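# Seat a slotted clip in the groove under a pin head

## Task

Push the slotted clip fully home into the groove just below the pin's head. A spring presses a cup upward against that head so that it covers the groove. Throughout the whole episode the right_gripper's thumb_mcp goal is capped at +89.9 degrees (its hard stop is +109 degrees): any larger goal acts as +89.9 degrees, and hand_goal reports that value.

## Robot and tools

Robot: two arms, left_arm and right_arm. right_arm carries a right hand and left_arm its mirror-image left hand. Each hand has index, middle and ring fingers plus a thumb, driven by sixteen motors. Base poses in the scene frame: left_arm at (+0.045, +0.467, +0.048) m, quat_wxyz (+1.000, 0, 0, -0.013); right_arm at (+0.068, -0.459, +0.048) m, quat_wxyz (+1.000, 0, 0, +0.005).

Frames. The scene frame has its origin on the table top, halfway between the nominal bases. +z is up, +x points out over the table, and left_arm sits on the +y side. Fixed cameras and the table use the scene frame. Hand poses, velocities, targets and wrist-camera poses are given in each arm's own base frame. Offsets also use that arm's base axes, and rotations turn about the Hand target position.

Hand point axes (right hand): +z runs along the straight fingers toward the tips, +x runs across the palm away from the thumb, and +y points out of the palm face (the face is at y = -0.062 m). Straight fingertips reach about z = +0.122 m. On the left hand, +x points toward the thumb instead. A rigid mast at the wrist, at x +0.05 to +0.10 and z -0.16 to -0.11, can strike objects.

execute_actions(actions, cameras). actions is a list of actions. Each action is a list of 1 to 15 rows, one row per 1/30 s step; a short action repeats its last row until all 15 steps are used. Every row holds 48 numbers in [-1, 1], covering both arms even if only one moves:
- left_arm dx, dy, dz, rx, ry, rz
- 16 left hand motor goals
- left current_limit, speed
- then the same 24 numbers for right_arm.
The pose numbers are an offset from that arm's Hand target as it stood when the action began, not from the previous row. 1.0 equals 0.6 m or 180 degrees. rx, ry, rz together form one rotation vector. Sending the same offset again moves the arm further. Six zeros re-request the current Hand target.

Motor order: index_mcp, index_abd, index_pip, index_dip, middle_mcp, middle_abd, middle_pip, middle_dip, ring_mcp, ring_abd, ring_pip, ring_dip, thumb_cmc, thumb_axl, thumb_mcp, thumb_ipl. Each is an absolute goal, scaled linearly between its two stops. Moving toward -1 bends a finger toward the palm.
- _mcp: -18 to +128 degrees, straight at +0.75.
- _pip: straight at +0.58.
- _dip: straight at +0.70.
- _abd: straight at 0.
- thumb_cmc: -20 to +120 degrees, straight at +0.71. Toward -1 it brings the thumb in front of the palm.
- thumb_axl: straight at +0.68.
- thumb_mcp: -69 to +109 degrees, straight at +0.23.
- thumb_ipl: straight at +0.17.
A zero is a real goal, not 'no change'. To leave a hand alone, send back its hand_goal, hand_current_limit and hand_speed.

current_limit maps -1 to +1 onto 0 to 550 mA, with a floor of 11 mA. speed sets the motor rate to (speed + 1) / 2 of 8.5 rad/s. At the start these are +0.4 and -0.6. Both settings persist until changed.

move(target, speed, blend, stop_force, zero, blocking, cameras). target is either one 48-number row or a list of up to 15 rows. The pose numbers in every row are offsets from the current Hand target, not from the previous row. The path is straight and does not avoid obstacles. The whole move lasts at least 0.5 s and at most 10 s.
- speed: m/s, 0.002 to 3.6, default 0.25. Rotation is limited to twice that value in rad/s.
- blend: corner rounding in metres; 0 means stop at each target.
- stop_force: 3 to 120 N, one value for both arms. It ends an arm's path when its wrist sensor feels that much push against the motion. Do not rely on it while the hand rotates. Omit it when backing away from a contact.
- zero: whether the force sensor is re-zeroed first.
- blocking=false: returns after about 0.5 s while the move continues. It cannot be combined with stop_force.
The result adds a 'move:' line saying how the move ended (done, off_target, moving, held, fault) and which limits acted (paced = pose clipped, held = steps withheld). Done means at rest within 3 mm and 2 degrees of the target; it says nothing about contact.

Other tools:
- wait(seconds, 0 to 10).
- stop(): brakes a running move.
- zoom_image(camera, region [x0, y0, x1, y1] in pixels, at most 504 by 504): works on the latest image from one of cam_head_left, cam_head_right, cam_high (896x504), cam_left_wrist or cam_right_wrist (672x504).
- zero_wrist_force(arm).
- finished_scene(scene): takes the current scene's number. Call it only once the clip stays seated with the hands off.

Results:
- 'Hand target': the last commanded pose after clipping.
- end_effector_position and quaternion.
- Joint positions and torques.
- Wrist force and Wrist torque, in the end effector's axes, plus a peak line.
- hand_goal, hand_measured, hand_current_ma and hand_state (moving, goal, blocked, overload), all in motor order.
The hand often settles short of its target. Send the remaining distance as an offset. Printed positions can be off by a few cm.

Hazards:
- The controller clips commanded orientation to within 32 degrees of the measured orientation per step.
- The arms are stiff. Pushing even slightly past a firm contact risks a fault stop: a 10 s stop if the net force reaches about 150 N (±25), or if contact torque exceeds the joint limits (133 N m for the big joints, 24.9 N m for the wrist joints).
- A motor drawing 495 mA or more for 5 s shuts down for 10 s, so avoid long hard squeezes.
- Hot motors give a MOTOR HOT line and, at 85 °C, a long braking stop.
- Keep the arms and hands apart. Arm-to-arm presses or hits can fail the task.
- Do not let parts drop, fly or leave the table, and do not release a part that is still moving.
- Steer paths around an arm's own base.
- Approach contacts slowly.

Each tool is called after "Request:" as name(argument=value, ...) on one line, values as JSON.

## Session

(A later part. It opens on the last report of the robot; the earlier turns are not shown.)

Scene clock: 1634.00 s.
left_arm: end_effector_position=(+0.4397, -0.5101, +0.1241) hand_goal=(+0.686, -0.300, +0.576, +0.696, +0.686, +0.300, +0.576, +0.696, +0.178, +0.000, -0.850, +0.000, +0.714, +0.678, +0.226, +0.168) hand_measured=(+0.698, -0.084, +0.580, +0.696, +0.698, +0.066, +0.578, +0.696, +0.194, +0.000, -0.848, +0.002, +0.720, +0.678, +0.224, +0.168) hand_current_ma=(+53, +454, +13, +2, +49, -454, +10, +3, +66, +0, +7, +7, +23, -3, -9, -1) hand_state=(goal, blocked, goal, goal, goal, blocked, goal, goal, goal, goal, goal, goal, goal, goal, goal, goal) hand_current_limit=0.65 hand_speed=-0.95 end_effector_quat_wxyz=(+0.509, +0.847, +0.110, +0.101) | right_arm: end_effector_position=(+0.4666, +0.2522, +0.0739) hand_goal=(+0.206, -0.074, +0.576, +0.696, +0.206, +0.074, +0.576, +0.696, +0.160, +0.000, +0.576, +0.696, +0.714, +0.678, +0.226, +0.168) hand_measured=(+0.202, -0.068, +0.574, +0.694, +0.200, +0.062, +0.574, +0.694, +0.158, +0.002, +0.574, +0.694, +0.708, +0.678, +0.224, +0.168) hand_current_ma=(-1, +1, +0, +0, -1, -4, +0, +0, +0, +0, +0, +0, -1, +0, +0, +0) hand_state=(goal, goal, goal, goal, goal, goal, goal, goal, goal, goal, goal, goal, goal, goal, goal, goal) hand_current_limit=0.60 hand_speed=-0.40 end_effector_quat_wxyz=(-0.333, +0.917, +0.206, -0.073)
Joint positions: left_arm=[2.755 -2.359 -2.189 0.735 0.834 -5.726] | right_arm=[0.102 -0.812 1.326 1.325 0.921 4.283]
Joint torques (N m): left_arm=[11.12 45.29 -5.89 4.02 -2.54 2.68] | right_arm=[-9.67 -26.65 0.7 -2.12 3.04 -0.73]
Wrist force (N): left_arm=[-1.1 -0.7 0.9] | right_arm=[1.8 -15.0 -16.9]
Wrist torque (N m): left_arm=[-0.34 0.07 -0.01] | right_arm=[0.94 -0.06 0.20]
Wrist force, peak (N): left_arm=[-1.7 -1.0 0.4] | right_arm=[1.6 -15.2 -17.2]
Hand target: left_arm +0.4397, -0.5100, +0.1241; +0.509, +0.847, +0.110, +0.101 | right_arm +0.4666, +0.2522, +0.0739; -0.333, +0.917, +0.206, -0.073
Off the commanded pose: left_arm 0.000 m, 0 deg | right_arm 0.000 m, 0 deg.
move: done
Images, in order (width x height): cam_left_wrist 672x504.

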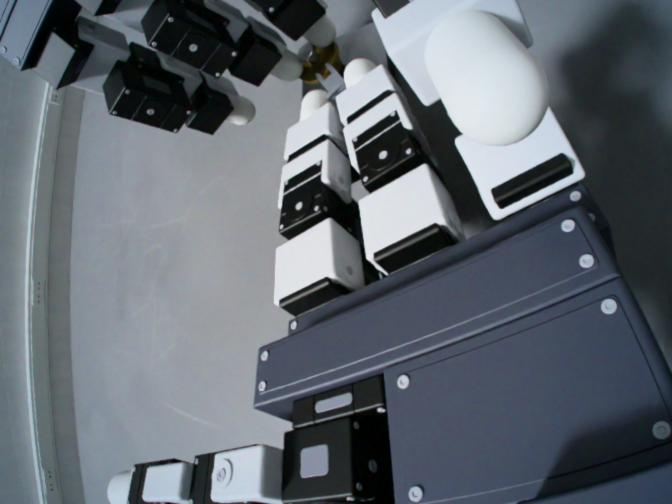

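Request:
move(target=[-0.01238,0.02374,-0.01893,-0.0390,-0.0212,0, 0.686,-0.3,0.576,0.696, 0.686,0.3,0.576,0.696, 0.178,0,-0.85,0.0, 0.714,0.678,0.226,0.168, 0.65,-0.95, 0,0,0,0,0,0, 0.2055,-0.074,0.576,0.696, 0.2055,0.074,0.576,0.696, 0.16,0,0.576,0.696, 0.714,0.678,0.226,0.168, 0.6,-0.4], speed=0.05, cameras=["cam_left_wrist","cam_high"])

Request:
zoom_image(camera="cam_left_wrist", region=[270, 0, 370, 100])

Request:
zoom_image(camera="cam_high", region=[310, 270, 390, 330])

Scene clock: 1661.97 s.
left_arm: end_effector_position=(+0.4322, -0.4958, +0.1127) hand_goal=(+0.686, -0.300, +0.576, +0.696, +0.686, +0.300, +0.576, +0.696, +0.178, +0.000, -0.850, +0.000, +0.714, +0.678, +0.226, +0.168) hand_measured=(+0.698, -0.084, +0.580, +0.696, +0.698, +0.066, +0.578, +0.696, +0.192, +0.000, -0.848, +0.002, +0.720, +0.678, +0.224, +0.168) hand_current_ma=(+53, +454, +13, +2, +49, -454, +10, +3, +64, +0, +6, +7, +23, -3, -9, -1) hand_state=(goal, blocked, goal, goal, goal, blocked, goal, goal, goal, goal, goal, goal, goal, goal, goal, goal) hand_current_limit=0.65 hand_speed=-0.95 end_effector_quat_wxyz=(+0.564, +0.811, +0.099, +0.122) | right_arm: end_effector_position=(+0.4666, +0.2522, +0.0739) hand_goal=(+0.206, -0.074, +0.576, +0.696, +0.206, +0.074, +0.576, +0.696, +0.160, +0.000, +0.576, +0.696, +0.714, +0.678, +0.226, +0.168) hand_measured=(+0.202, -0.068, +0.574, +0.694, +0.200, +0.062, +0.574, +0.694, +0.158, +0.002, +0.574, +0.694, +0.708, +0.678, +0.224, +0.168) hand_current_ma=(-1, +1, +0, +0, -1, -4, +0, +0, +0, +0, +0, +0, -1, +0, +0, +0) hand_state=(goal, goal, goal, goal, goal, goal, goal, goal, goal, goal, goal, goal, goal, goal, goal, goal) hand_current_limit=0.60 hand_speed=-0.40 end_effector_quat_wxyz=(-0.333, +0.917, +0.206, -0.073)
Joint positions: left_arm=[2.783 -2.513 -2.153 1.017 0.761 -5.809] | right_arm=[0.102 -0.812 1.326 1.325 0.921 4.283]
Joint torques (N m): left_arm=[10.86 34.48 17.33 3.63 -2.38 -2.89] | right_arm=[-9.9 -27.22 1.33 -2.17 3.02 -0.64]
Wrist force (N): left_arm=[-1.7 -1.1 0.8] | right_arm=[1.6 -14.9 -17.0]
Wrist torque (N m): left_arm=[-0.38 0.15 0.01] | right_arm=[0.95 -0.02 0.19]
Wrist force, peak (N): left_arm=[-1.7 -1.2 1.3] | right_arm=[1.8 -15.4 -17.4]
Hand target: left_arm +0.4322, -0.4957, +0.1127; +0.564, +0.811, +0.099, +0.122 | right_arm +0.4666, +0.2522, +0.0739; -0.333, +0.917, +0.206, -0.073
Off the commanded pose: left_arm 0.000 m, 0 deg | right_arm 0.000 m, 0 deg.
move: done
Images, in order (width x height): cam_high 896x504, cam_left_wrist 672x504.

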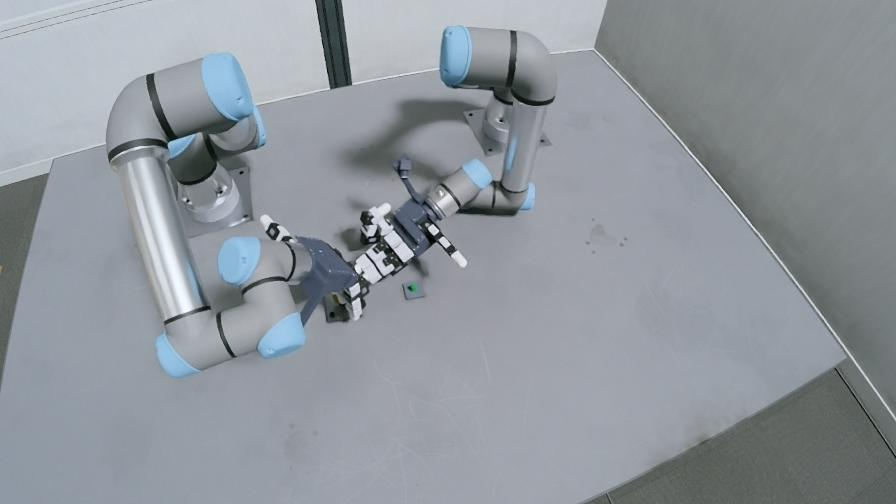

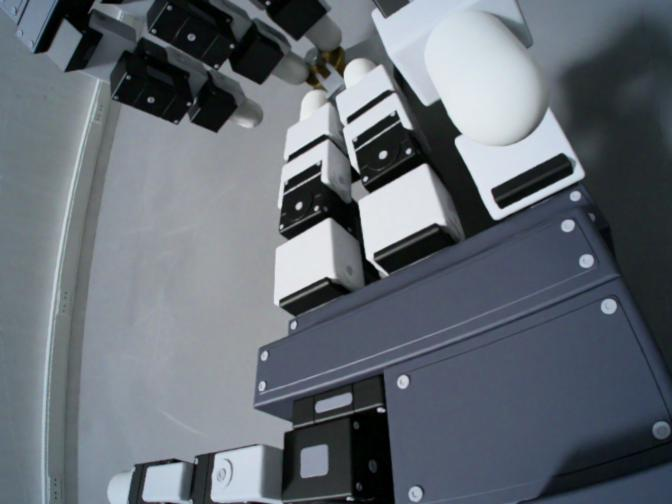

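Scaled by 5.040 from the camera's 672x504 image, which has a finer 960x720 frame.

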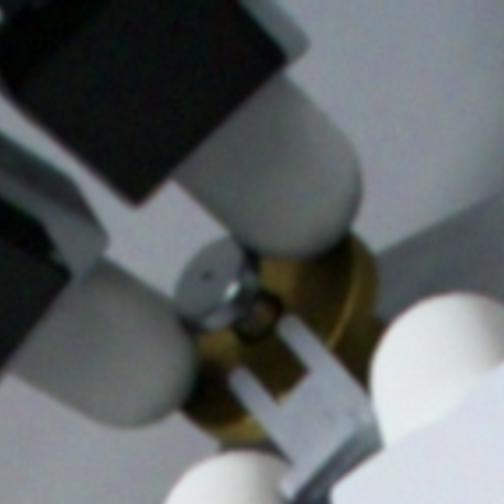

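Scaled by 6.300.

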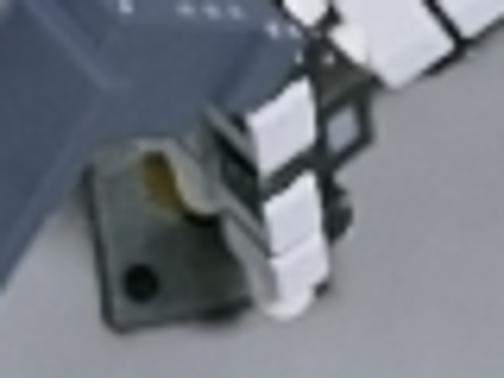

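Request:
move(target=[0.00797,-0.01464,0,0,0,0, 0.686,-0.3,0.576,0.696, 0.686,0.3,0.576,0.696, 0.178,0,-0.85,0.0, 0.714,0.678,0.226,0.168, 0.65,-0.95, 0,0,0,0,0,0, 0.2055,-0.074,0.576,0.696, 0.2055,0.074,0.576,0.696, 0.16,0,0.576,0.696, 0.714,0.678,0.226,0.168, 0.6,-0.4], speed=0.006, stop_force=3, cameras=["cam_left_wrist"])

Request:
zoom_image(camera="cam_left_wrist", region=[270, 0, 370, 100])

Request:
zoom_image(camera="cam_left_wrist", region=[300, 50, 350, 100])

Scene clock: 1674.63 s.
left_arm: end_effector_position=(+0.4370, -0.5045, +0.1127) hand_goal=(+0.686, -0.300, +0.576, +0.696, +0.686, +0.300, +0.576, +0.696, +0.178, +0.000, -0.850, +0.000, +0.714, +0.678, +0.226, +0.168) hand_measured=(+0.698, -0.084, +0.580, +0.696, +0.698, +0.066, +0.578, +0.696, +0.192, +0.000, -0.848, +0.002, +0.720, +0.678, +0.224, +0.168) hand_current_ma=(+53, +454, +13, +2, +50, -454, +10, +3, +63, +0, +6, +7, +23, -3, -9, -1) hand_state=(goal, blocked, goal, goal, goal, blocked, goal, goal, goal, goal, goal, goal, goal, goal, goal, goal) hand_current_limit=0.65 hand_speed=-0.95 end_effector_quat_wxyz=(+0.564, +0.811, +0.099, +0.122) | right_arm: end_effector_position=(+0.4666, +0.2522, +0.0739) hand_goal=(+0.206, -0.074, +0.576, +0.696, +0.206, +0.074, +0.576, +0.696, +0.160, +0.000, +0.576, +0.696, +0.714, +0.678, +0.226, +0.168) hand_measured=(+0.202, -0.068, +0.574, +0.694, +0.200, +0.062, +0.574, +0.694, +0.158, +0.002, +0.574, +0.694, +0.708, +0.678, +0.224, +0.168) hand_current_ma=(-1, +1, +0, +0, -1, -4, +0, +0, +0, +0, +0, +0, -1, +0, +0, +0) hand_state=(goal, goal, goal, goal, goal, goal, goal, goal, goal, goal, goal, goal, goal, goal, goal, goal) hand_current_limit=0.60 hand_speed=-0.40 end_effector_quat_wxyz=(-0.333, +0.917, +0.206, -0.073)
Joint positions: left_arm=[2.767 -2.516 -2.125 1 0.775 -5.82] | right_arm=[0.102 -0.812 1.326 1.325 0.921 4.283]
Joint torques (N m): left_arm=[-7.28 35.08 17.75 0.59 1.26 -2.72] | right_arm=[-9.43 -26.68 1 -2.04 3.06 -0.69]
Wrist force (N): left_arm=[-2.5 -1.9 -1.8] | right_arm=[2.0 -15.3 -17.2]
Wrist torque (N m): left_arm=[-0.22 0.04 -0.02] | right_arm=[0.92 -0.07 0.21]
Wrist force, peak (N): left_arm=[-2.5 -1.9 -1.8] | right_arm=[1.9 -15.5 -17.4]
Hand target: left_arm +0.4370, -0.5045, +0.1127; +0.564, +0.811, +0.099, +0.122 | right_arm +0.4666, +0.2522, +0.0739; -0.333, +0.917, +0.206, -0.073
Off the commanded pose: left_arm 0.000 m, 0 deg | right_arm 0.000 m, 0 deg.
move: contact (left_arm)
Images, in order (width x height): cam_left_wrist 672x504.

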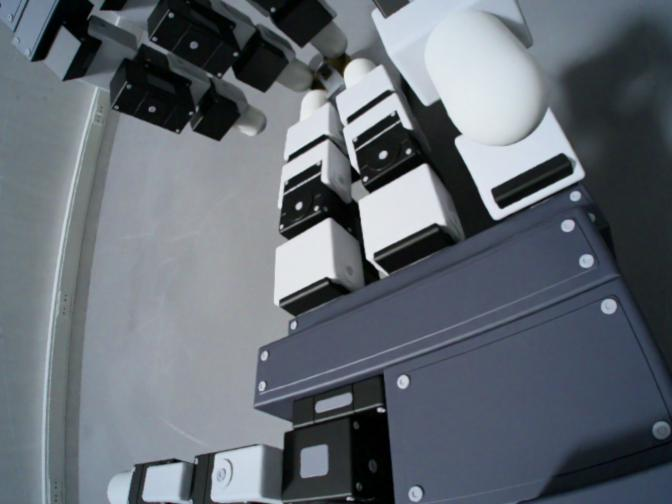

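Scaled by 5.040 from the camera's 672x504 image, which has a finer 960x720 frame.

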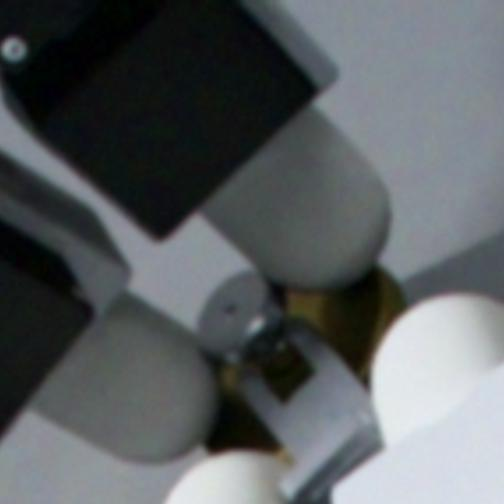

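Scaled by 10.080 from the camera's 672x504 image, which has a finer 960x720 frame.

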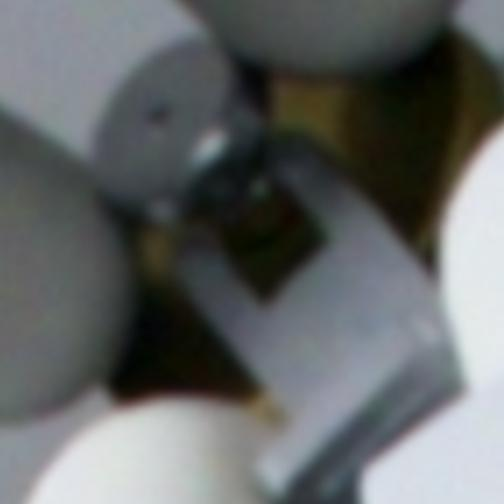

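Request:
move(target=[-0.00638,0.01171,0,0,0,0,0.686,-0.3,0.576,0.696,0.686,0.3,0.576,0.696,0.178,0,-0.85,0.0,0.714,0.678,0.226,0.168,0.65,-0.95,0,0,0,0,0,0,0.2055,-0.074,0.576,0.696,0.2055,0.074,0.576,0.696,0.16,0,0.576,0.696,0.714,0.678,0.226,0.168,0.6,-0.4], speed=0.03, cameras=["cam_left_wrist","cam_right_wrist"])

Request:
zoom_image(camera="cam_left_wrist", region=[270, 0, 370, 100])

Scene clock: 1707.03 s.
left_arm: end_effector_position=(+0.4332, -0.4976, +0.1127) hand_goal=(+0.686, -0.300, +0.576, +0.696, +0.686, +0.300, +0.576, +0.696, +0.178, +0.000, -0.850, +0.000, +0.714, +0.678, +0.226, +0.168) hand_measured=(+0.698, -0.084, +0.580, +0.696, +0.698, +0.066, +0.578, +0.696, +0.192, +0.000, -0.848, +0.002, +0.720, +0.678, +0.224, +0.168) hand_current_ma=(+53, +454, +13, +2, +50, -454, +10, +3, +63, +0, +6, +7, +23, -3, -9, -1) hand_state=(goal, blocked, goal, goal, goal, blocked, goal, goal, goal, goal, goal, goal, goal, goal, goal, goal) hand_current_limit=0.65 hand_speed=-0.95 end_effector_quat_wxyz=(+0.564, +0.811, +0.099, +0.122) | right_arm: end_effector_position=(+0.4666, +0.2522, +0.0739) hand_goal=(+0.206, -0.074, +0.576, +0.696, +0.206, +0.074, +0.576, +0.696, +0.160, +0.000, +0.576, +0.696, +0.714, +0.678, +0.226, +0.168) hand_measured=(+0.202, -0.068, +0.574, +0.694, +0.200, +0.062, +0.574, +0.694, +0.158, +0.002, +0.574, +0.694, +0.708, +0.678, +0.224, +0.168) hand_current_ma=(-1, +1, +0, +0, -1, -4, +0, +0, +0, +0, +0, +0, -1, +0, +0, +0) hand_state=(goal, goal, goal, goal, goal, goal, goal, goal, goal, goal, goal, goal, goal, goal, goal, goal) hand_current_limit=0.60 hand_speed=-0.40 end_effector_quat_wxyz=(-0.333, +0.917, +0.206, -0.073)
Joint positions: left_arm=[2.779 -2.513 -2.147 1.014 0.764 -5.811] | right_arm=[0.102 -0.812 1.326 1.325 0.921 4.283]
Joint torques (N m): left_arm=[11.92 46.4 -9.55 3.87 -2.31 2.38] | right_arm=[-9.13 -27.11 1.01 -1.87 3.05 -0.71]
Wrist force (N): left_arm=[-1.6 -1.1 0.9] | right_arm=[1.8 -15.0 -17.2]
Wrist torque (N m): left_arm=[-0.39 0.14 -0.06] | right_arm=[0.98 -0.04 0.20]
Wrist force, peak (N): left_arm=[-2.6 -1.8 -2.1] | right_arm=[1.7 -15.2 -17.5]
Hand target: left_arm +0.4332, -0.4975, +0.1127; +0.564, +0.811, +0.099, +0.122 | right_arm +0.4666, +0.2522, +0.0739; -0.333, +0.917, +0.206, -0.073
Off the commanded pose: left_arm 0.000 m, 0 deg | right_arm 0.000 m, 0 deg.
move: done
Images, in order (width x height): cam_left_wrist 672x504, cam_right_wrist 672x504.

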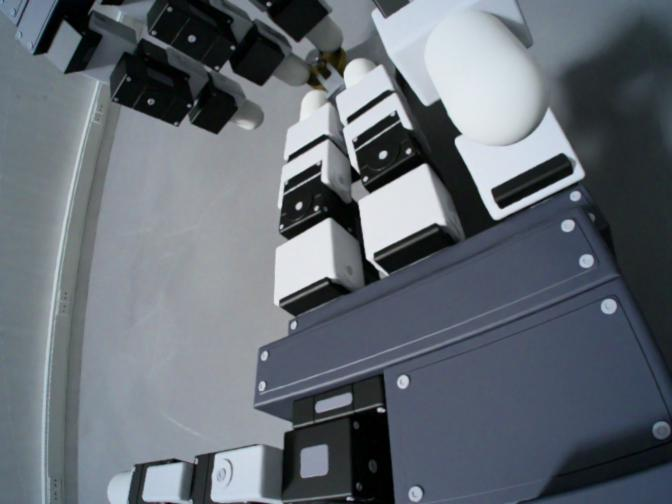

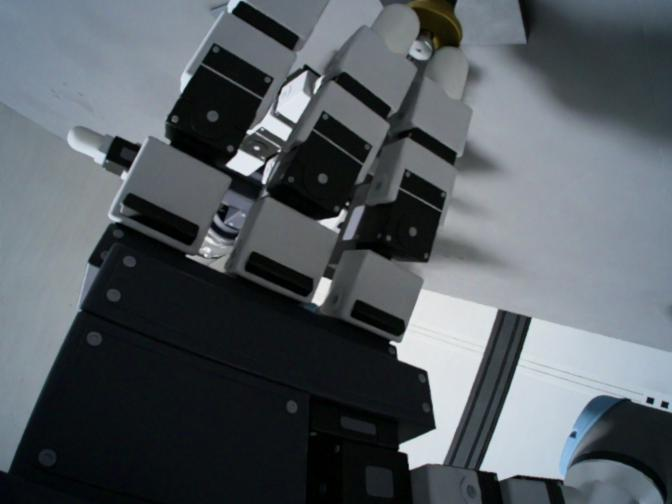

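Scaled by 5.040 from the camera's 672x504 image, which has a finer 960x720 frame.

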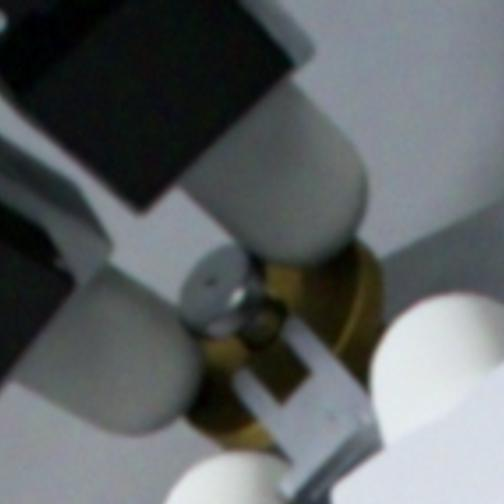

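Request:
zoom_image(camera="cam_left_wrist", region=[300, 40, 350, 90])

Request:
zoom_image(camera="cam_right_wrist", region=[395, 20, 445, 70])

Scaled by 10.080 from the camera's 672x504 image, which has a finer 960x720 frame.

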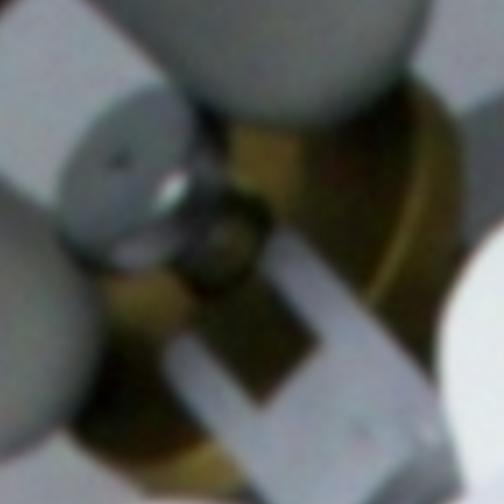

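Scaled by 10.080 from the camera's 672x504 image, which has a finer 960x720 frame.

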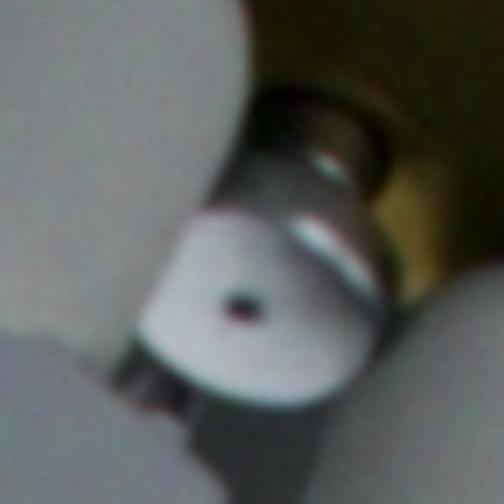

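Request:
move(target=[-0.00904,0.01699,-0.00738,-0.01706,-0.00928,0,0.686,-0.3,0.576,0.696,0.686,0.3,0.576,0.696,0.178,0,-0.85,0.0,0.714,0.678,0.226,0.168,0.65,-0.95,0,0,0,0,0,0,0.2055,-0.074,0.576,0.696,0.2055,0.074,0.576,0.696,0.16,0,0.576,0.696,0.714,0.678,0.226,0.168,0.6,-0.4], speed=0.03, cameras=["cam_left_wrist","cam_right_wrist"])

Request:
zoom_image(camera="cam_left_wrist", region=[300, 30, 350, 80])

Request:
zoom_image(camera="cam_left_wrist", region=[270, 0, 370, 100])

Scene clock: 1757.20 s.
left_arm: end_effector_position=(+0.4320, -0.4947, +0.1113) hand_goal=(+0.686, -0.300, +0.576, +0.696, +0.686, +0.300, +0.576, +0.696, +0.178, +0.000, -0.850, +0.000, +0.714, +0.678, +0.226, +0.168) hand_measured=(+0.698, -0.084, +0.580, +0.696, +0.698, +0.066, +0.578, +0.696, +0.192, +0.000, -0.848, +0.002, +0.722, +0.678, +0.224, +0.168) hand_current_ma=(+54, +454, +13, +2, +51, -454, +10, +3, +56, +0, +5, +7, +28, -3, -9, -1) hand_state=(goal, blocked, goal, goal, goal, blocked, goal, goal, goal, goal, goal, goal, goal, goal, goal, goal) hand_current_limit=0.65 hand_speed=-0.95 end_effector_quat_wxyz=(+0.569, +0.807, +0.098, +0.124) | right_arm: end_effector_position=(+0.4666, +0.2522, +0.0739) hand_goal=(+0.206, -0.074, +0.576, +0.696, +0.206, +0.074, +0.576, +0.696, +0.160, +0.000, +0.576, +0.696, +0.714, +0.678, +0.226, +0.168) hand_measured=(+0.202, -0.068, +0.574, +0.694, +0.200, +0.062, +0.574, +0.694, +0.158, +0.002, +0.574, +0.694, +0.708, +0.678, +0.224, +0.168) hand_current_ma=(-1, +1, +0, +0, -1, -4, +0, +0, +0, +0, +0, +0, -1, +0, +0, +0) hand_state=(goal, goal, goal, goal, goal, goal, goal, goal, goal, goal, goal, goal, goal, goal, goal, goal) hand_current_limit=0.60 hand_speed=-0.40 end_effector_quat_wxyz=(-0.333, +0.917, +0.206, -0.073)
Joint positions: left_arm=[2.785 -2.53 -2.144 1.046 0.755 -5.821] | right_arm=[0.102 -0.812 1.326 1.325 0.921 4.283]
Joint torques (N m): left_arm=[1.78 39.81 3.47 2.69 -0.78 -0.3] | right_arm=[-8.54 -26.86 1.13 -1.75 3 -0.56]
Wrist force (N): left_arm=[-1.6 -1.1 1.0] | right_arm=[1.8 -15.2 -17.0]
Wrist torque (N m): left_arm=[-0.41 0.14 -0.05] | right_arm=[0.93 -0.05 0.20]
Wrist force, peak (N): left_arm=[-1.8 -2.1 1.5] | right_arm=[2.0 -15.3 -17.3]
Hand target: left_arm +0.4320, -0.4947, +0.1113; +0.569, +0.807, +0.098, +0.124 (not the last commanded pose) | right_arm +0.4666, +0.2522, +0.0739; -0.333, +0.917, +0.206, -0.073
Off the commanded pose: left_arm 0.009 m, 3 deg | right_arm 0.000 m, 0 deg.
FORCE FAULT: contact force on the left arm reached its limit, and that arm stopped. The contact can be on any part of that arm, not only on its tool. That arm's remaining commands of this call were not run. That arm is still stopped at the end of this call. That arm stays stopped for about 10 more seconds. Until then a move that you send moves the other arm only, and its call returns only when the move has ended. Once the stop has ended, the next robot result says so. If the stop ends while you think or write, that arm runs what you send next, counted from a new Hand target: where the arm stands when the stop ends. While its stop runs, that arm, its gripper or tool too, takes no new command. Until it ends, the stop uses up actions while you think or wait. An arm that is not stopped still takes commands.
move: fault (left_arm)
Images, in order (width x height): cam_left_wrist 672x504, cam_right_wrist 672x504.

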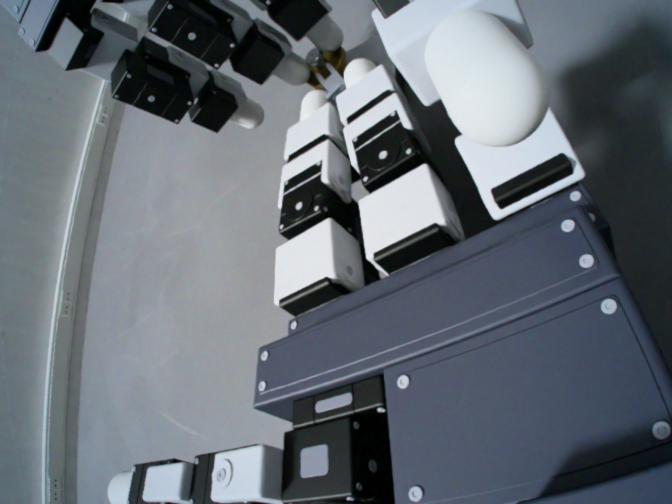

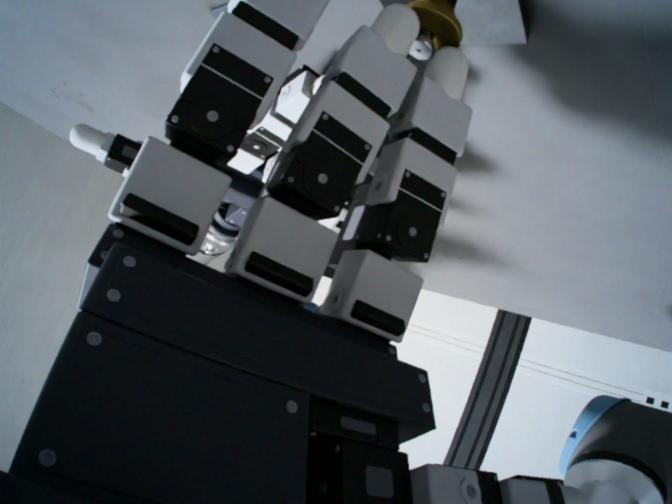

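Scaled by 10.080 from the camera's 672x504 image, which has a finer 960x720 frame.

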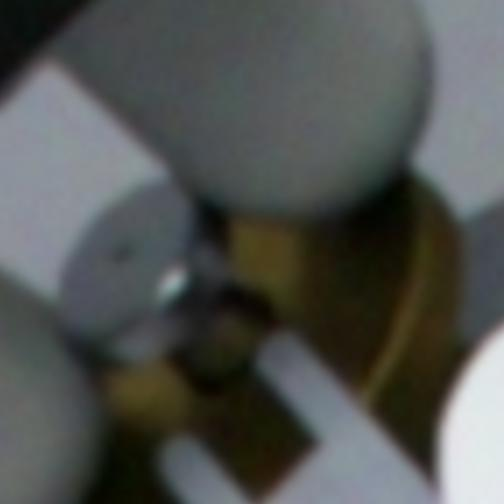

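Scaled by 5.040 from the camera's 672x504 image, which has a finer 960x720 frame.

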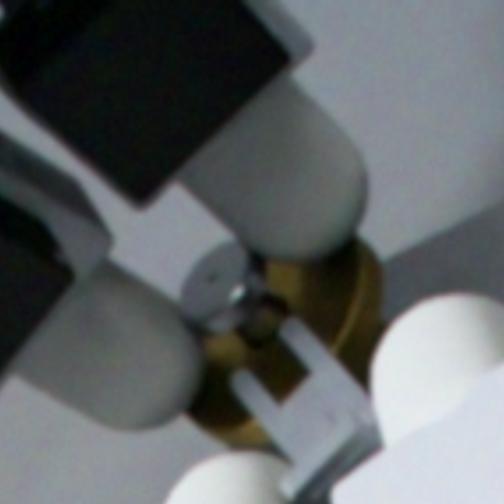

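Request:
execute_actions(actions=[])

Scene clock: 1762.70 s.
left_arm: end_effector_position=(+0.4320, -0.4947, +0.1113) hand_goal=(+0.686, -0.300, +0.576, +0.696, +0.686, +0.300, +0.576, +0.696, +0.178, +0.000, -0.850, +0.000, +0.714, +0.678, +0.226, +0.168) hand_measured=(+0.698, -0.084, +0.580, +0.696, +0.698, +0.066, +0.578, +0.696, +0.192, +0.000, -0.848, +0.002, +0.722, +0.678, +0.224, +0.168) hand_current_ma=(+54, +454, +13, +2, +51, -454, +10, +3, +56, +0, +5, +7, +28, -3, -9, -1) hand_state=(goal, blocked, goal, goal, goal, blocked, goal, goal, goal, goal, goal, goal, goal, goal, goal, goal) hand_current_limit=0.65 hand_speed=-0.95 end_effector_quat_wxyz=(+0.569, +0.807, +0.098, +0.124) | right_arm: end_effector_position=(+0.4666, +0.2522, +0.0739) hand_goal=(+0.206, -0.074, +0.576, +0.696, +0.206, +0.074, +0.576, +0.696, +0.160, +0.000, +0.576, +0.696, +0.714, +0.678, +0.226, +0.168) hand_measured=(+0.202, -0.068, +0.574, +0.694, +0.200, +0.062, +0.574, +0.694, +0.158, +0.002, +0.574, +0.694, +0.708, +0.678, +0.224, +0.168) hand_current_ma=(-1, +1, +0, +0, -1, -4, +0, +0, +0, +0, +0, +0, -1, +0, +0, +0) hand_state=(goal, goal, goal, goal, goal, goal, goal, goal, goal, goal, goal, goal, goal, goal, goal, goal) hand_current_limit=0.60 hand_speed=-0.40 end_effector_quat_wxyz=(-0.333, +0.917, +0.206, -0.073)
Joint positions: left_arm=[2.785 -2.53 -2.144 1.046 0.755 -5.821] | right_arm=[0.102 -0.812 1.326 1.325 0.921 4.283]
Joint velocities: within noise
Joint torques (N m): left_arm=[2.09 39.41 3.24 2.81 -0.65 -0.18] | right_arm=[-9.19 -27.27 0.8 -1.6 3.08 -0.57]
Wrist force (N): left_arm=[-1.6 -1.1 1.1] | right_arm=[1.8 -14.7 -17.1]
Wrist torque (N m): left_arm=[-0.43 0.14 -0.04] | right_arm=[0.99 -0.05 0.21]
Wrist force, peak (N): left_arm=[-2.0 -1.1 1.4] | right_arm=[1.6 -15.6 -17.1]
Hand target: left_arm +0.4320, -0.4947, +0.1113; +0.569, +0.807, +0.098, +0.124 (not the last commanded pose) | right_arm +0.4666, +0.2522, +0.0739; -0.333, +0.917, +0.206, -0.073
Off the commanded pose: left_arm 0.009 m, 3 deg | right_arm 0.000 m, 0 deg.
FORCE FAULT, CONTINUED: the left arm was still stopped when this call began, by the force fault that an earlier result reported. Since the last result the stop counts as 11 of the actions that you can send in this scene. That arm is still stopped at the end of this call. That arm stays stopped for about 4 more seconds. If the stop ends while you think or write, that arm runs what you send next, counted from a new Hand target: where the arm stands when the stop ends. While its stop runs, that arm, its gripper or tool too, takes no new command.

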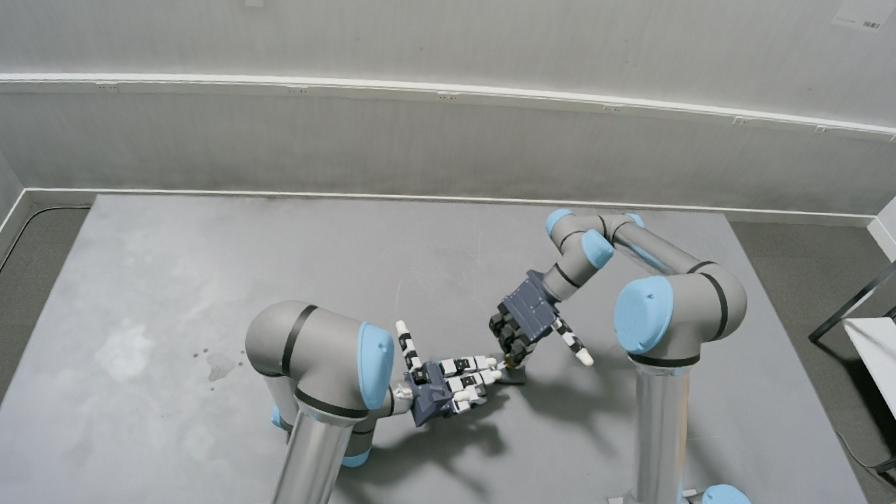

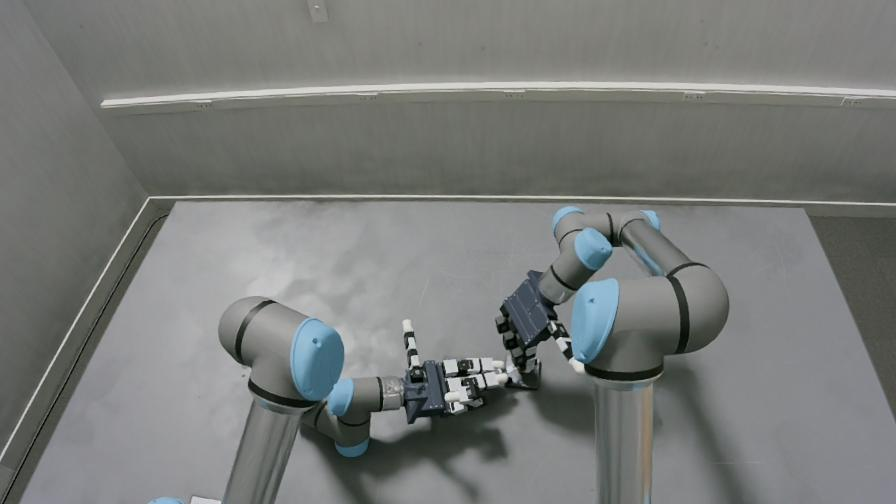

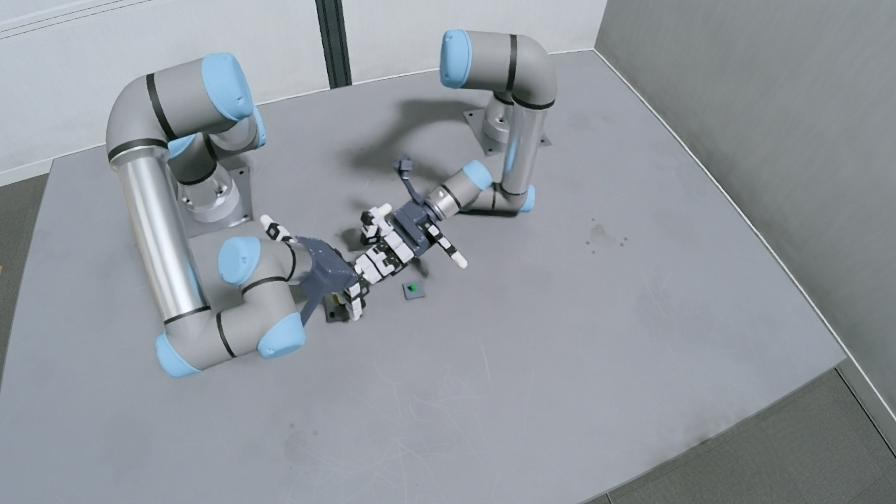

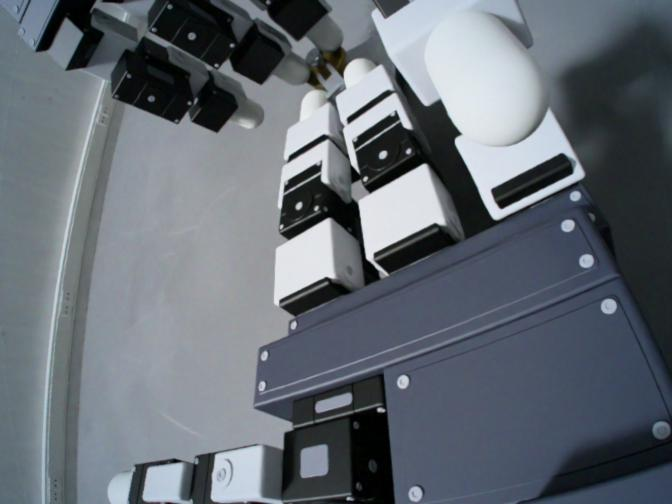

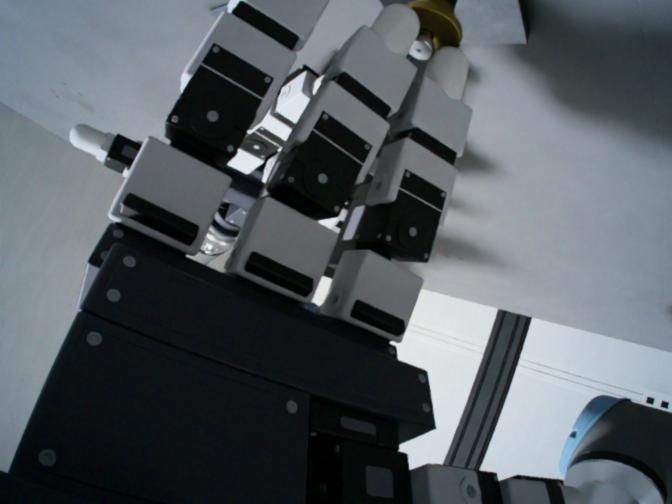

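Request:
wait(seconds=2)

Request:
move(target=[[-0.004,0.0073,0.0167,0,0,0,0.686,-0.3,0.576,0.696,0.686,0.3,0.576,0.696,0.178,0,-0.85,0.0,0.714,0.678,0.226,0.168,0.65,-0.95,0,0,0,0,0,0,0.2055,-0.074,0.576,0.696,0.2055,0.074,0.576,0.696,0.16,0,0.576,0.696,0.714,0.678,0.226,0.168,0.6,-0.4],[0.0045,-0.009,0.042,0.0424,0.0231,0,0.686,-0.3,0.576,0.696,0.686,0.3,0.576,0.696,0.178,0,-0.85,0.0,0.714,0.678,0.226,0.168,0.65,-0.95,0,0,0,0,0,0,0.2055,-0.074,0.576,0.696,0.2055,0.074,0.576,0.696,0.16,0,0.576,0.696,0.714,0.678,0.226,0.168,0.6,-0.4]], speed=0.03, cameras=["cam_left_wrist","cam_right_wrist"])

Request:
zoom_image(camera="cam_left_wrist", region=[270, 0, 370, 100])

Scene clock: 1782.20 s.
left_arm: end_effector_position=(+0.4320, -0.4947, +0.1113) hand_goal=(+0.686, -0.300, +0.576, +0.696, +0.686, +0.300, +0.576, +0.696, +0.178, +0.000, -0.850, +0.000, +0.714, +0.678, +0.226, +0.168) hand_measured=(+0.698, -0.084, +0.580, +0.696, +0.698, +0.066, +0.578, +0.696, +0.192, +0.000, -0.848, +0.002, +0.722, +0.678, +0.224, +0.168) hand_current_ma=(+54, +454, +13, +2, +51, -454, +10, +3, +56, +0, +5, +7, +28, -3, -9, -1) hand_state=(goal, blocked, goal, goal, goal, blocked, goal, goal, goal, goal, goal, goal, goal, goal, goal, goal) hand_current_limit=0.65 hand_speed=-0.95 end_effector_quat_wxyz=(+0.569, +0.807, +0.098, +0.124) | right_arm: end_effector_position=(+0.4666, +0.2522, +0.0739) hand_goal=(+0.206, -0.074, +0.576, +0.696, +0.206, +0.074, +0.576, +0.696, +0.160, +0.000, +0.576, +0.696, +0.714, +0.678, +0.226, +0.168) hand_measured=(+0.202, -0.068, +0.574, +0.694, +0.200, +0.062, +0.574, +0.694, +0.158, +0.002, +0.574, +0.694, +0.708, +0.678, +0.224, +0.168) hand_current_ma=(-1, +1, +0, +0, -1, -4, +0, +0, +0, +0, +0, +0, -1, +0, +0, +0) hand_state=(goal, goal, goal, goal, goal, goal, goal, goal, goal, goal, goal, goal, goal, goal, goal, goal) hand_current_limit=0.60 hand_speed=-0.40 end_effector_quat_wxyz=(-0.333, +0.917, +0.206, -0.073)
Joint positions: left_arm=[2.785 -2.53 -2.144 1.046 0.755 -5.821] | right_arm=[0.102 -0.812 1.326 1.325 0.921 4.283]
Joint torques (N m): left_arm=[1.92 40.17 3.63 2.11 -0.52 -0.11] | right_arm=[-8.55 -26.97 1.07 -1.46 2.99 -0.52]
Wrist force (N): left_arm=[-1.2 -1.3 1.2] | right_arm=[2.0 -14.9 -17.1]
Wrist torque (N m): left_arm=[-0.45 0.09 -0.01] | right_arm=[0.96 -0.07 0.22]
Wrist force, peak (N): left_arm=[-2.0 -1.2 1.3] | right_arm=[1.7 -15.3 -17.4]
Hand target: left_arm +0.4320, -0.4947, +0.1113; +0.569, +0.807, +0.098, +0.124 (not the last commanded pose) | right_arm +0.4666, +0.2522, +0.0739; -0.333, +0.917, +0.206, -0.073
Off the commanded pose: left_arm 0.009 m, 3 deg | right_arm 0.000 m, 0 deg.
FORCE FAULT, CONTINUED: the left arm's stop, for the force fault that an earlier result reported, is over. The rest of the stop counts as 8 of the actions that you can send in this scene. That arm's target is now where it stood when the stop ended, not its last command. That arm accepts commands again.
wait: 2.00 s; at rest from the start

Scene clock: 1785.90 s.
left_arm: end_effector_position=(+0.4347, -0.5001, +0.1365) hand_goal=(+0.686, -0.300, +0.576, +0.696, +0.686, +0.300, +0.576, +0.696, +0.178, +0.000, -0.850, +0.000, +0.714, +0.678, +0.226, +0.168) hand_measured=(+0.698, -0.084, +0.580, +0.696, +0.698, +0.066, +0.578, +0.696, +0.192, +0.000, -0.848, +0.002, +0.722, +0.678, +0.224, +0.168) hand_current_ma=(+54, +454, +13, +2, +51, -454, +10, +3, +56, +0, +5, +7, +28, -3, -9, -1) hand_state=(goal, blocked, goal, goal, goal, blocked, goal, goal, goal, goal, goal, goal, goal, goal, goal, goal) hand_current_limit=0.65 hand_speed=-0.95 end_effector_quat_wxyz=(+0.511, +0.847, +0.110, +0.101) | right_arm: end_effector_position=(+0.4666, +0.2522, +0.0739) hand_goal=(+0.206, -0.074, +0.576, +0.696, +0.206, +0.074, +0.576, +0.696, +0.160, +0.000, +0.576, +0.696, +0.714, +0.678, +0.226, +0.168) hand_measured=(+0.202, -0.068, +0.574, +0.694, +0.200, +0.062, +0.574, +0.694, +0.158, +0.002, +0.574, +0.694, +0.708, +0.678, +0.224, +0.168) hand_current_ma=(-1, +1, +0, +0, -1, -4, +0, +0, +0, +0, +0, +0, -1, +0, +0, +0) hand_state=(goal, goal, goal, goal, goal, goal, goal, goal, goal, goal, goal, goal, goal, goal, goal, goal) hand_current_limit=0.60 hand_speed=-0.40 end_effector_quat_wxyz=(-0.333, +0.917, +0.206, -0.073)
Joint positions: left_arm=[2.773 -2.319 -2.227 0.726 0.819 -5.714] | right_arm=[0.102 -0.812 1.326 1.325 0.921 4.283]
Joint torques (N m): left_arm=[-7.78 44.27 -5.62 0.69 1.17 2.33] | right_arm=[-8.49 -27.71 0.51 -1.4 3.1 -0.6]
Wrist force (N): left_arm=[-1.3 -0.8 1.0] | right_arm=[1.6 -15.0 -16.9]
Wrist torque (N m): left_arm=[-0.37 0.10 -0.05] | right_arm=[0.94 -0.03 0.18]
Wrist force, peak (N): left_arm=[-1.8 -1.1 1.1] | right_arm=[1.7 -15.2 -17.5]
Hand target: left_arm +0.4347, -0.5001, +0.1365; +0.511, +0.847, +0.110, +0.101 | right_arm +0.4666, +0.2522, +0.0739; -0.333, +0.917, +0.206, -0.073
Off the commanded pose: left_arm 0.000 m, 0 deg | right_arm 0.000 m, 0 deg.
move: done
Images, in order (width x height): cam_left_wrist 672x504, cam_right_wrist 672x504.

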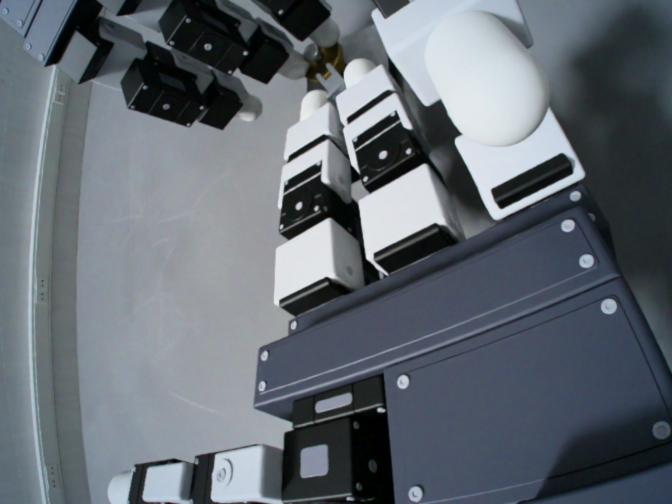

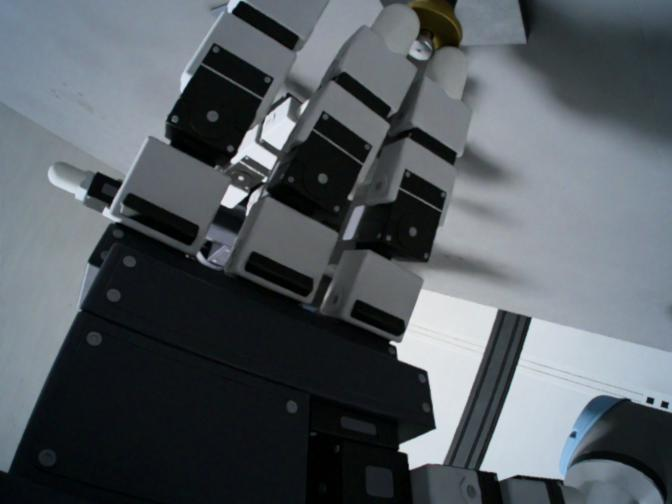

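Scaled by 5.040 from the camera's 672x504 image, which has a finer 960x720 frame.

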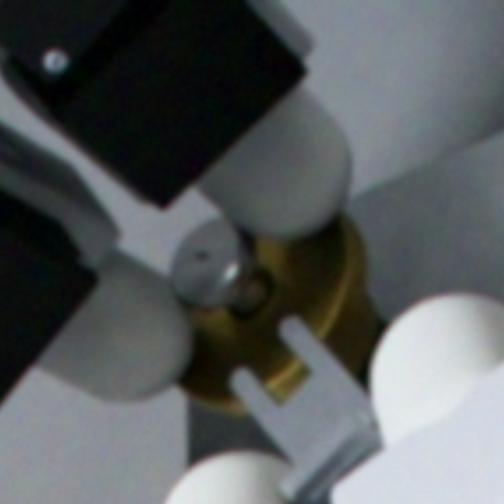

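Request:
move(target=[[0,0,0.0158,0,0,0,0.686,-0.3,0.576,0.696,0.686,0.3,0.576,0.696,0.178,0,-0.85,0.0,0.714,0.678,0.226,0.168,0.65,-0.95,0,0,0,0,0,0,0.2055,-0.074,0.576,0.696,0.2055,0.074,0.576,0.696,0.16,0,0.576,0.696,0.714,0.678,0.226,0.168,0.6,-0.4],[0.0195,-0.0359,0.0158,0,0,0,0.686,-0.3,0.576,0.696,0.686,0.3,0.576,0.696,0.178,0,-0.85,0.0,0.714,0.678,0.226,0.168,0.65,-0.95,0,0,0,0,0,0,0.2055,-0.074,0.576,0.696,0.2055,0.074,0.576,0.696,0.16,0,0.576,0.696,0.714,0.678,0.226,0.168,0.6,-0.4]], speed=0.015, stop_force=3, cameras=["cam_left_wrist","cam_right_wrist"])

Request:
zoom_image(camera="cam_left_wrist", region=[270, 0, 370, 100])

Request:
zoom_image(camera="cam_right_wrist", region=[395, 10, 445, 60])

Scene clock: 1827.50 s.
left_arm: end_effector_position=(+0.4464, -0.5216, +0.1460) hand_goal=(+0.686, -0.300, +0.576, +0.696, +0.686, +0.300, +0.576, +0.696, +0.178, +0.000, -0.850, +0.000, +0.714, +0.678, +0.226, +0.168) hand_measured=(+0.698, -0.084, +0.580, +0.696, +0.698, +0.066, +0.578, +0.696, +0.192, +0.000, -0.848, +0.002, +0.722, +0.678, +0.224, +0.168) hand_current_ma=(+54, +454, +13, +2, +51, -454, +10, +3, +56, +0, +5, +7, +28, -3, -9, -1) hand_state=(goal, blocked, goal, goal, goal, blocked, goal, goal, goal, goal, goal, goal, goal, goal, goal, goal) hand_current_limit=0.65 hand_speed=-0.95 end_effector_quat_wxyz=(+0.511, +0.847, +0.110, +0.101) | right_arm: end_effector_position=(+0.4666, +0.2522, +0.0739) hand_goal=(+0.206, -0.074, +0.576, +0.696, +0.206, +0.074, +0.576, +0.696, +0.160, +0.000, +0.576, +0.696, +0.714, +0.678, +0.226, +0.168) hand_measured=(+0.202, -0.068, +0.574, +0.694, +0.200, +0.062, +0.574, +0.694, +0.158, +0.002, +0.574, +0.694, +0.708, +0.678, +0.224, +0.168) hand_current_ma=(-1, +1, +0, +0, -1, -4, +0, +0, +0, +0, +0, +0, -1, +0, +0, +0) hand_state=(goal, goal, goal, goal, goal, goal, goal, goal, goal, goal, goal, goal, goal, goal, goal, goal) hand_current_limit=0.60 hand_speed=-0.40 end_effector_quat_wxyz=(-0.333, +0.917, +0.206, -0.073)
Joint positions: left_arm=[2.736 -2.31 -2.162 0.673 0.848 -5.745] | right_arm=[0.102 -0.812 1.326 1.325 0.921 4.283]
Joint torques (N m): left_arm=[-7.62 32.75 22.18 0.84 0.88 -2.86] | right_arm=[-8.77 -27.54 0.56 -1.22 3.1 -0.44]
Wrist force (N): left_arm=[-1.3 -0.8 1.0] | right_arm=[2.0 -15.0 -17.1]
Wrist torque (N m): left_arm=[-0.33 0.10 0.03] | right_arm=[0.95 -0.07 0.21]
Wrist force, peak (N): left_arm=[-1.6 -1.0 1.2] | right_arm=[1.9 -15.0 -17.6]
Hand target: left_arm +0.4464, -0.5216, +0.1460; +0.511, +0.847, +0.110, +0.101 | right_arm +0.4666, +0.2522, +0.0739; -0.333, +0.917, +0.206, -0.073
Off the commanded pose: left_arm 0.000 m, 0 deg | right_arm 0.000 m, 0 deg.
move: done
Images, in order (width x height): cam_left_wrist 672x504, cam_right_wrist 672x504.

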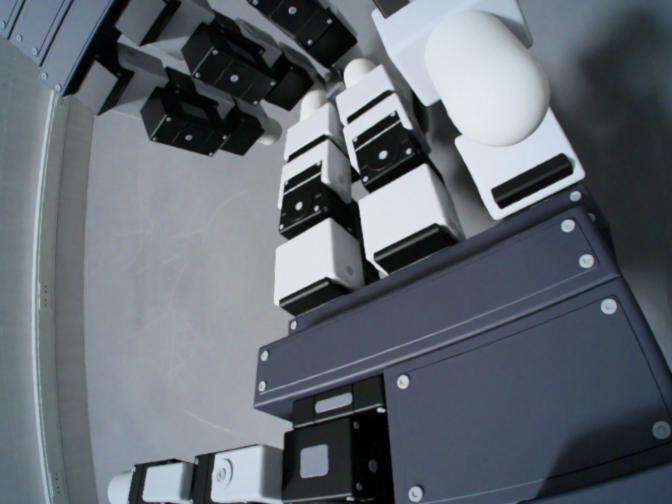

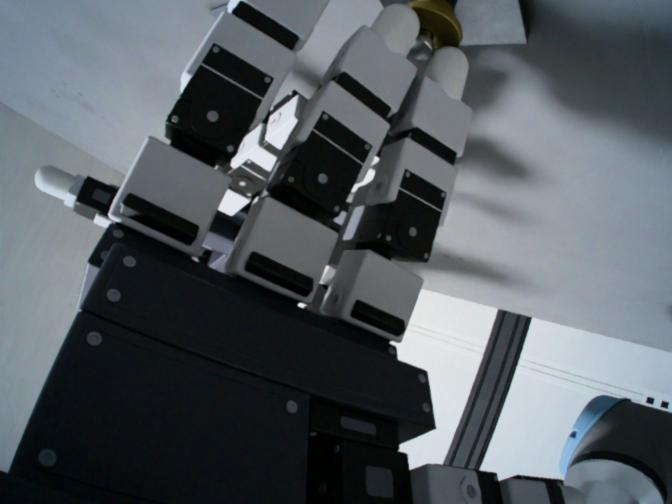

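Scaled by 5.040 from the camera's 672x504 image, which has a finer 960x720 frame.

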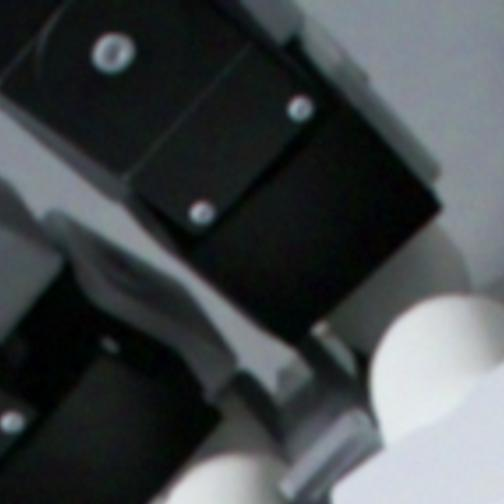

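Scaled by 10.080 from the camera's 672x504 image, which has a finer 960x720 frame.

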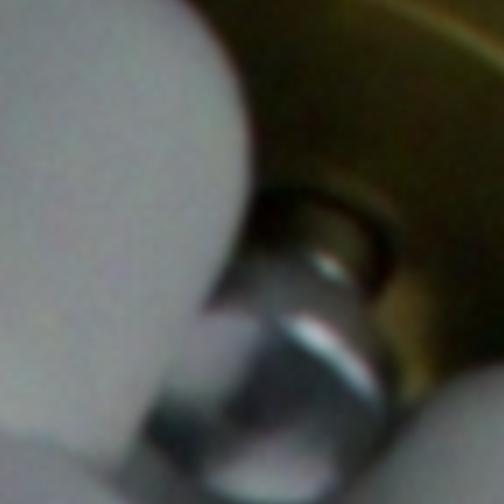

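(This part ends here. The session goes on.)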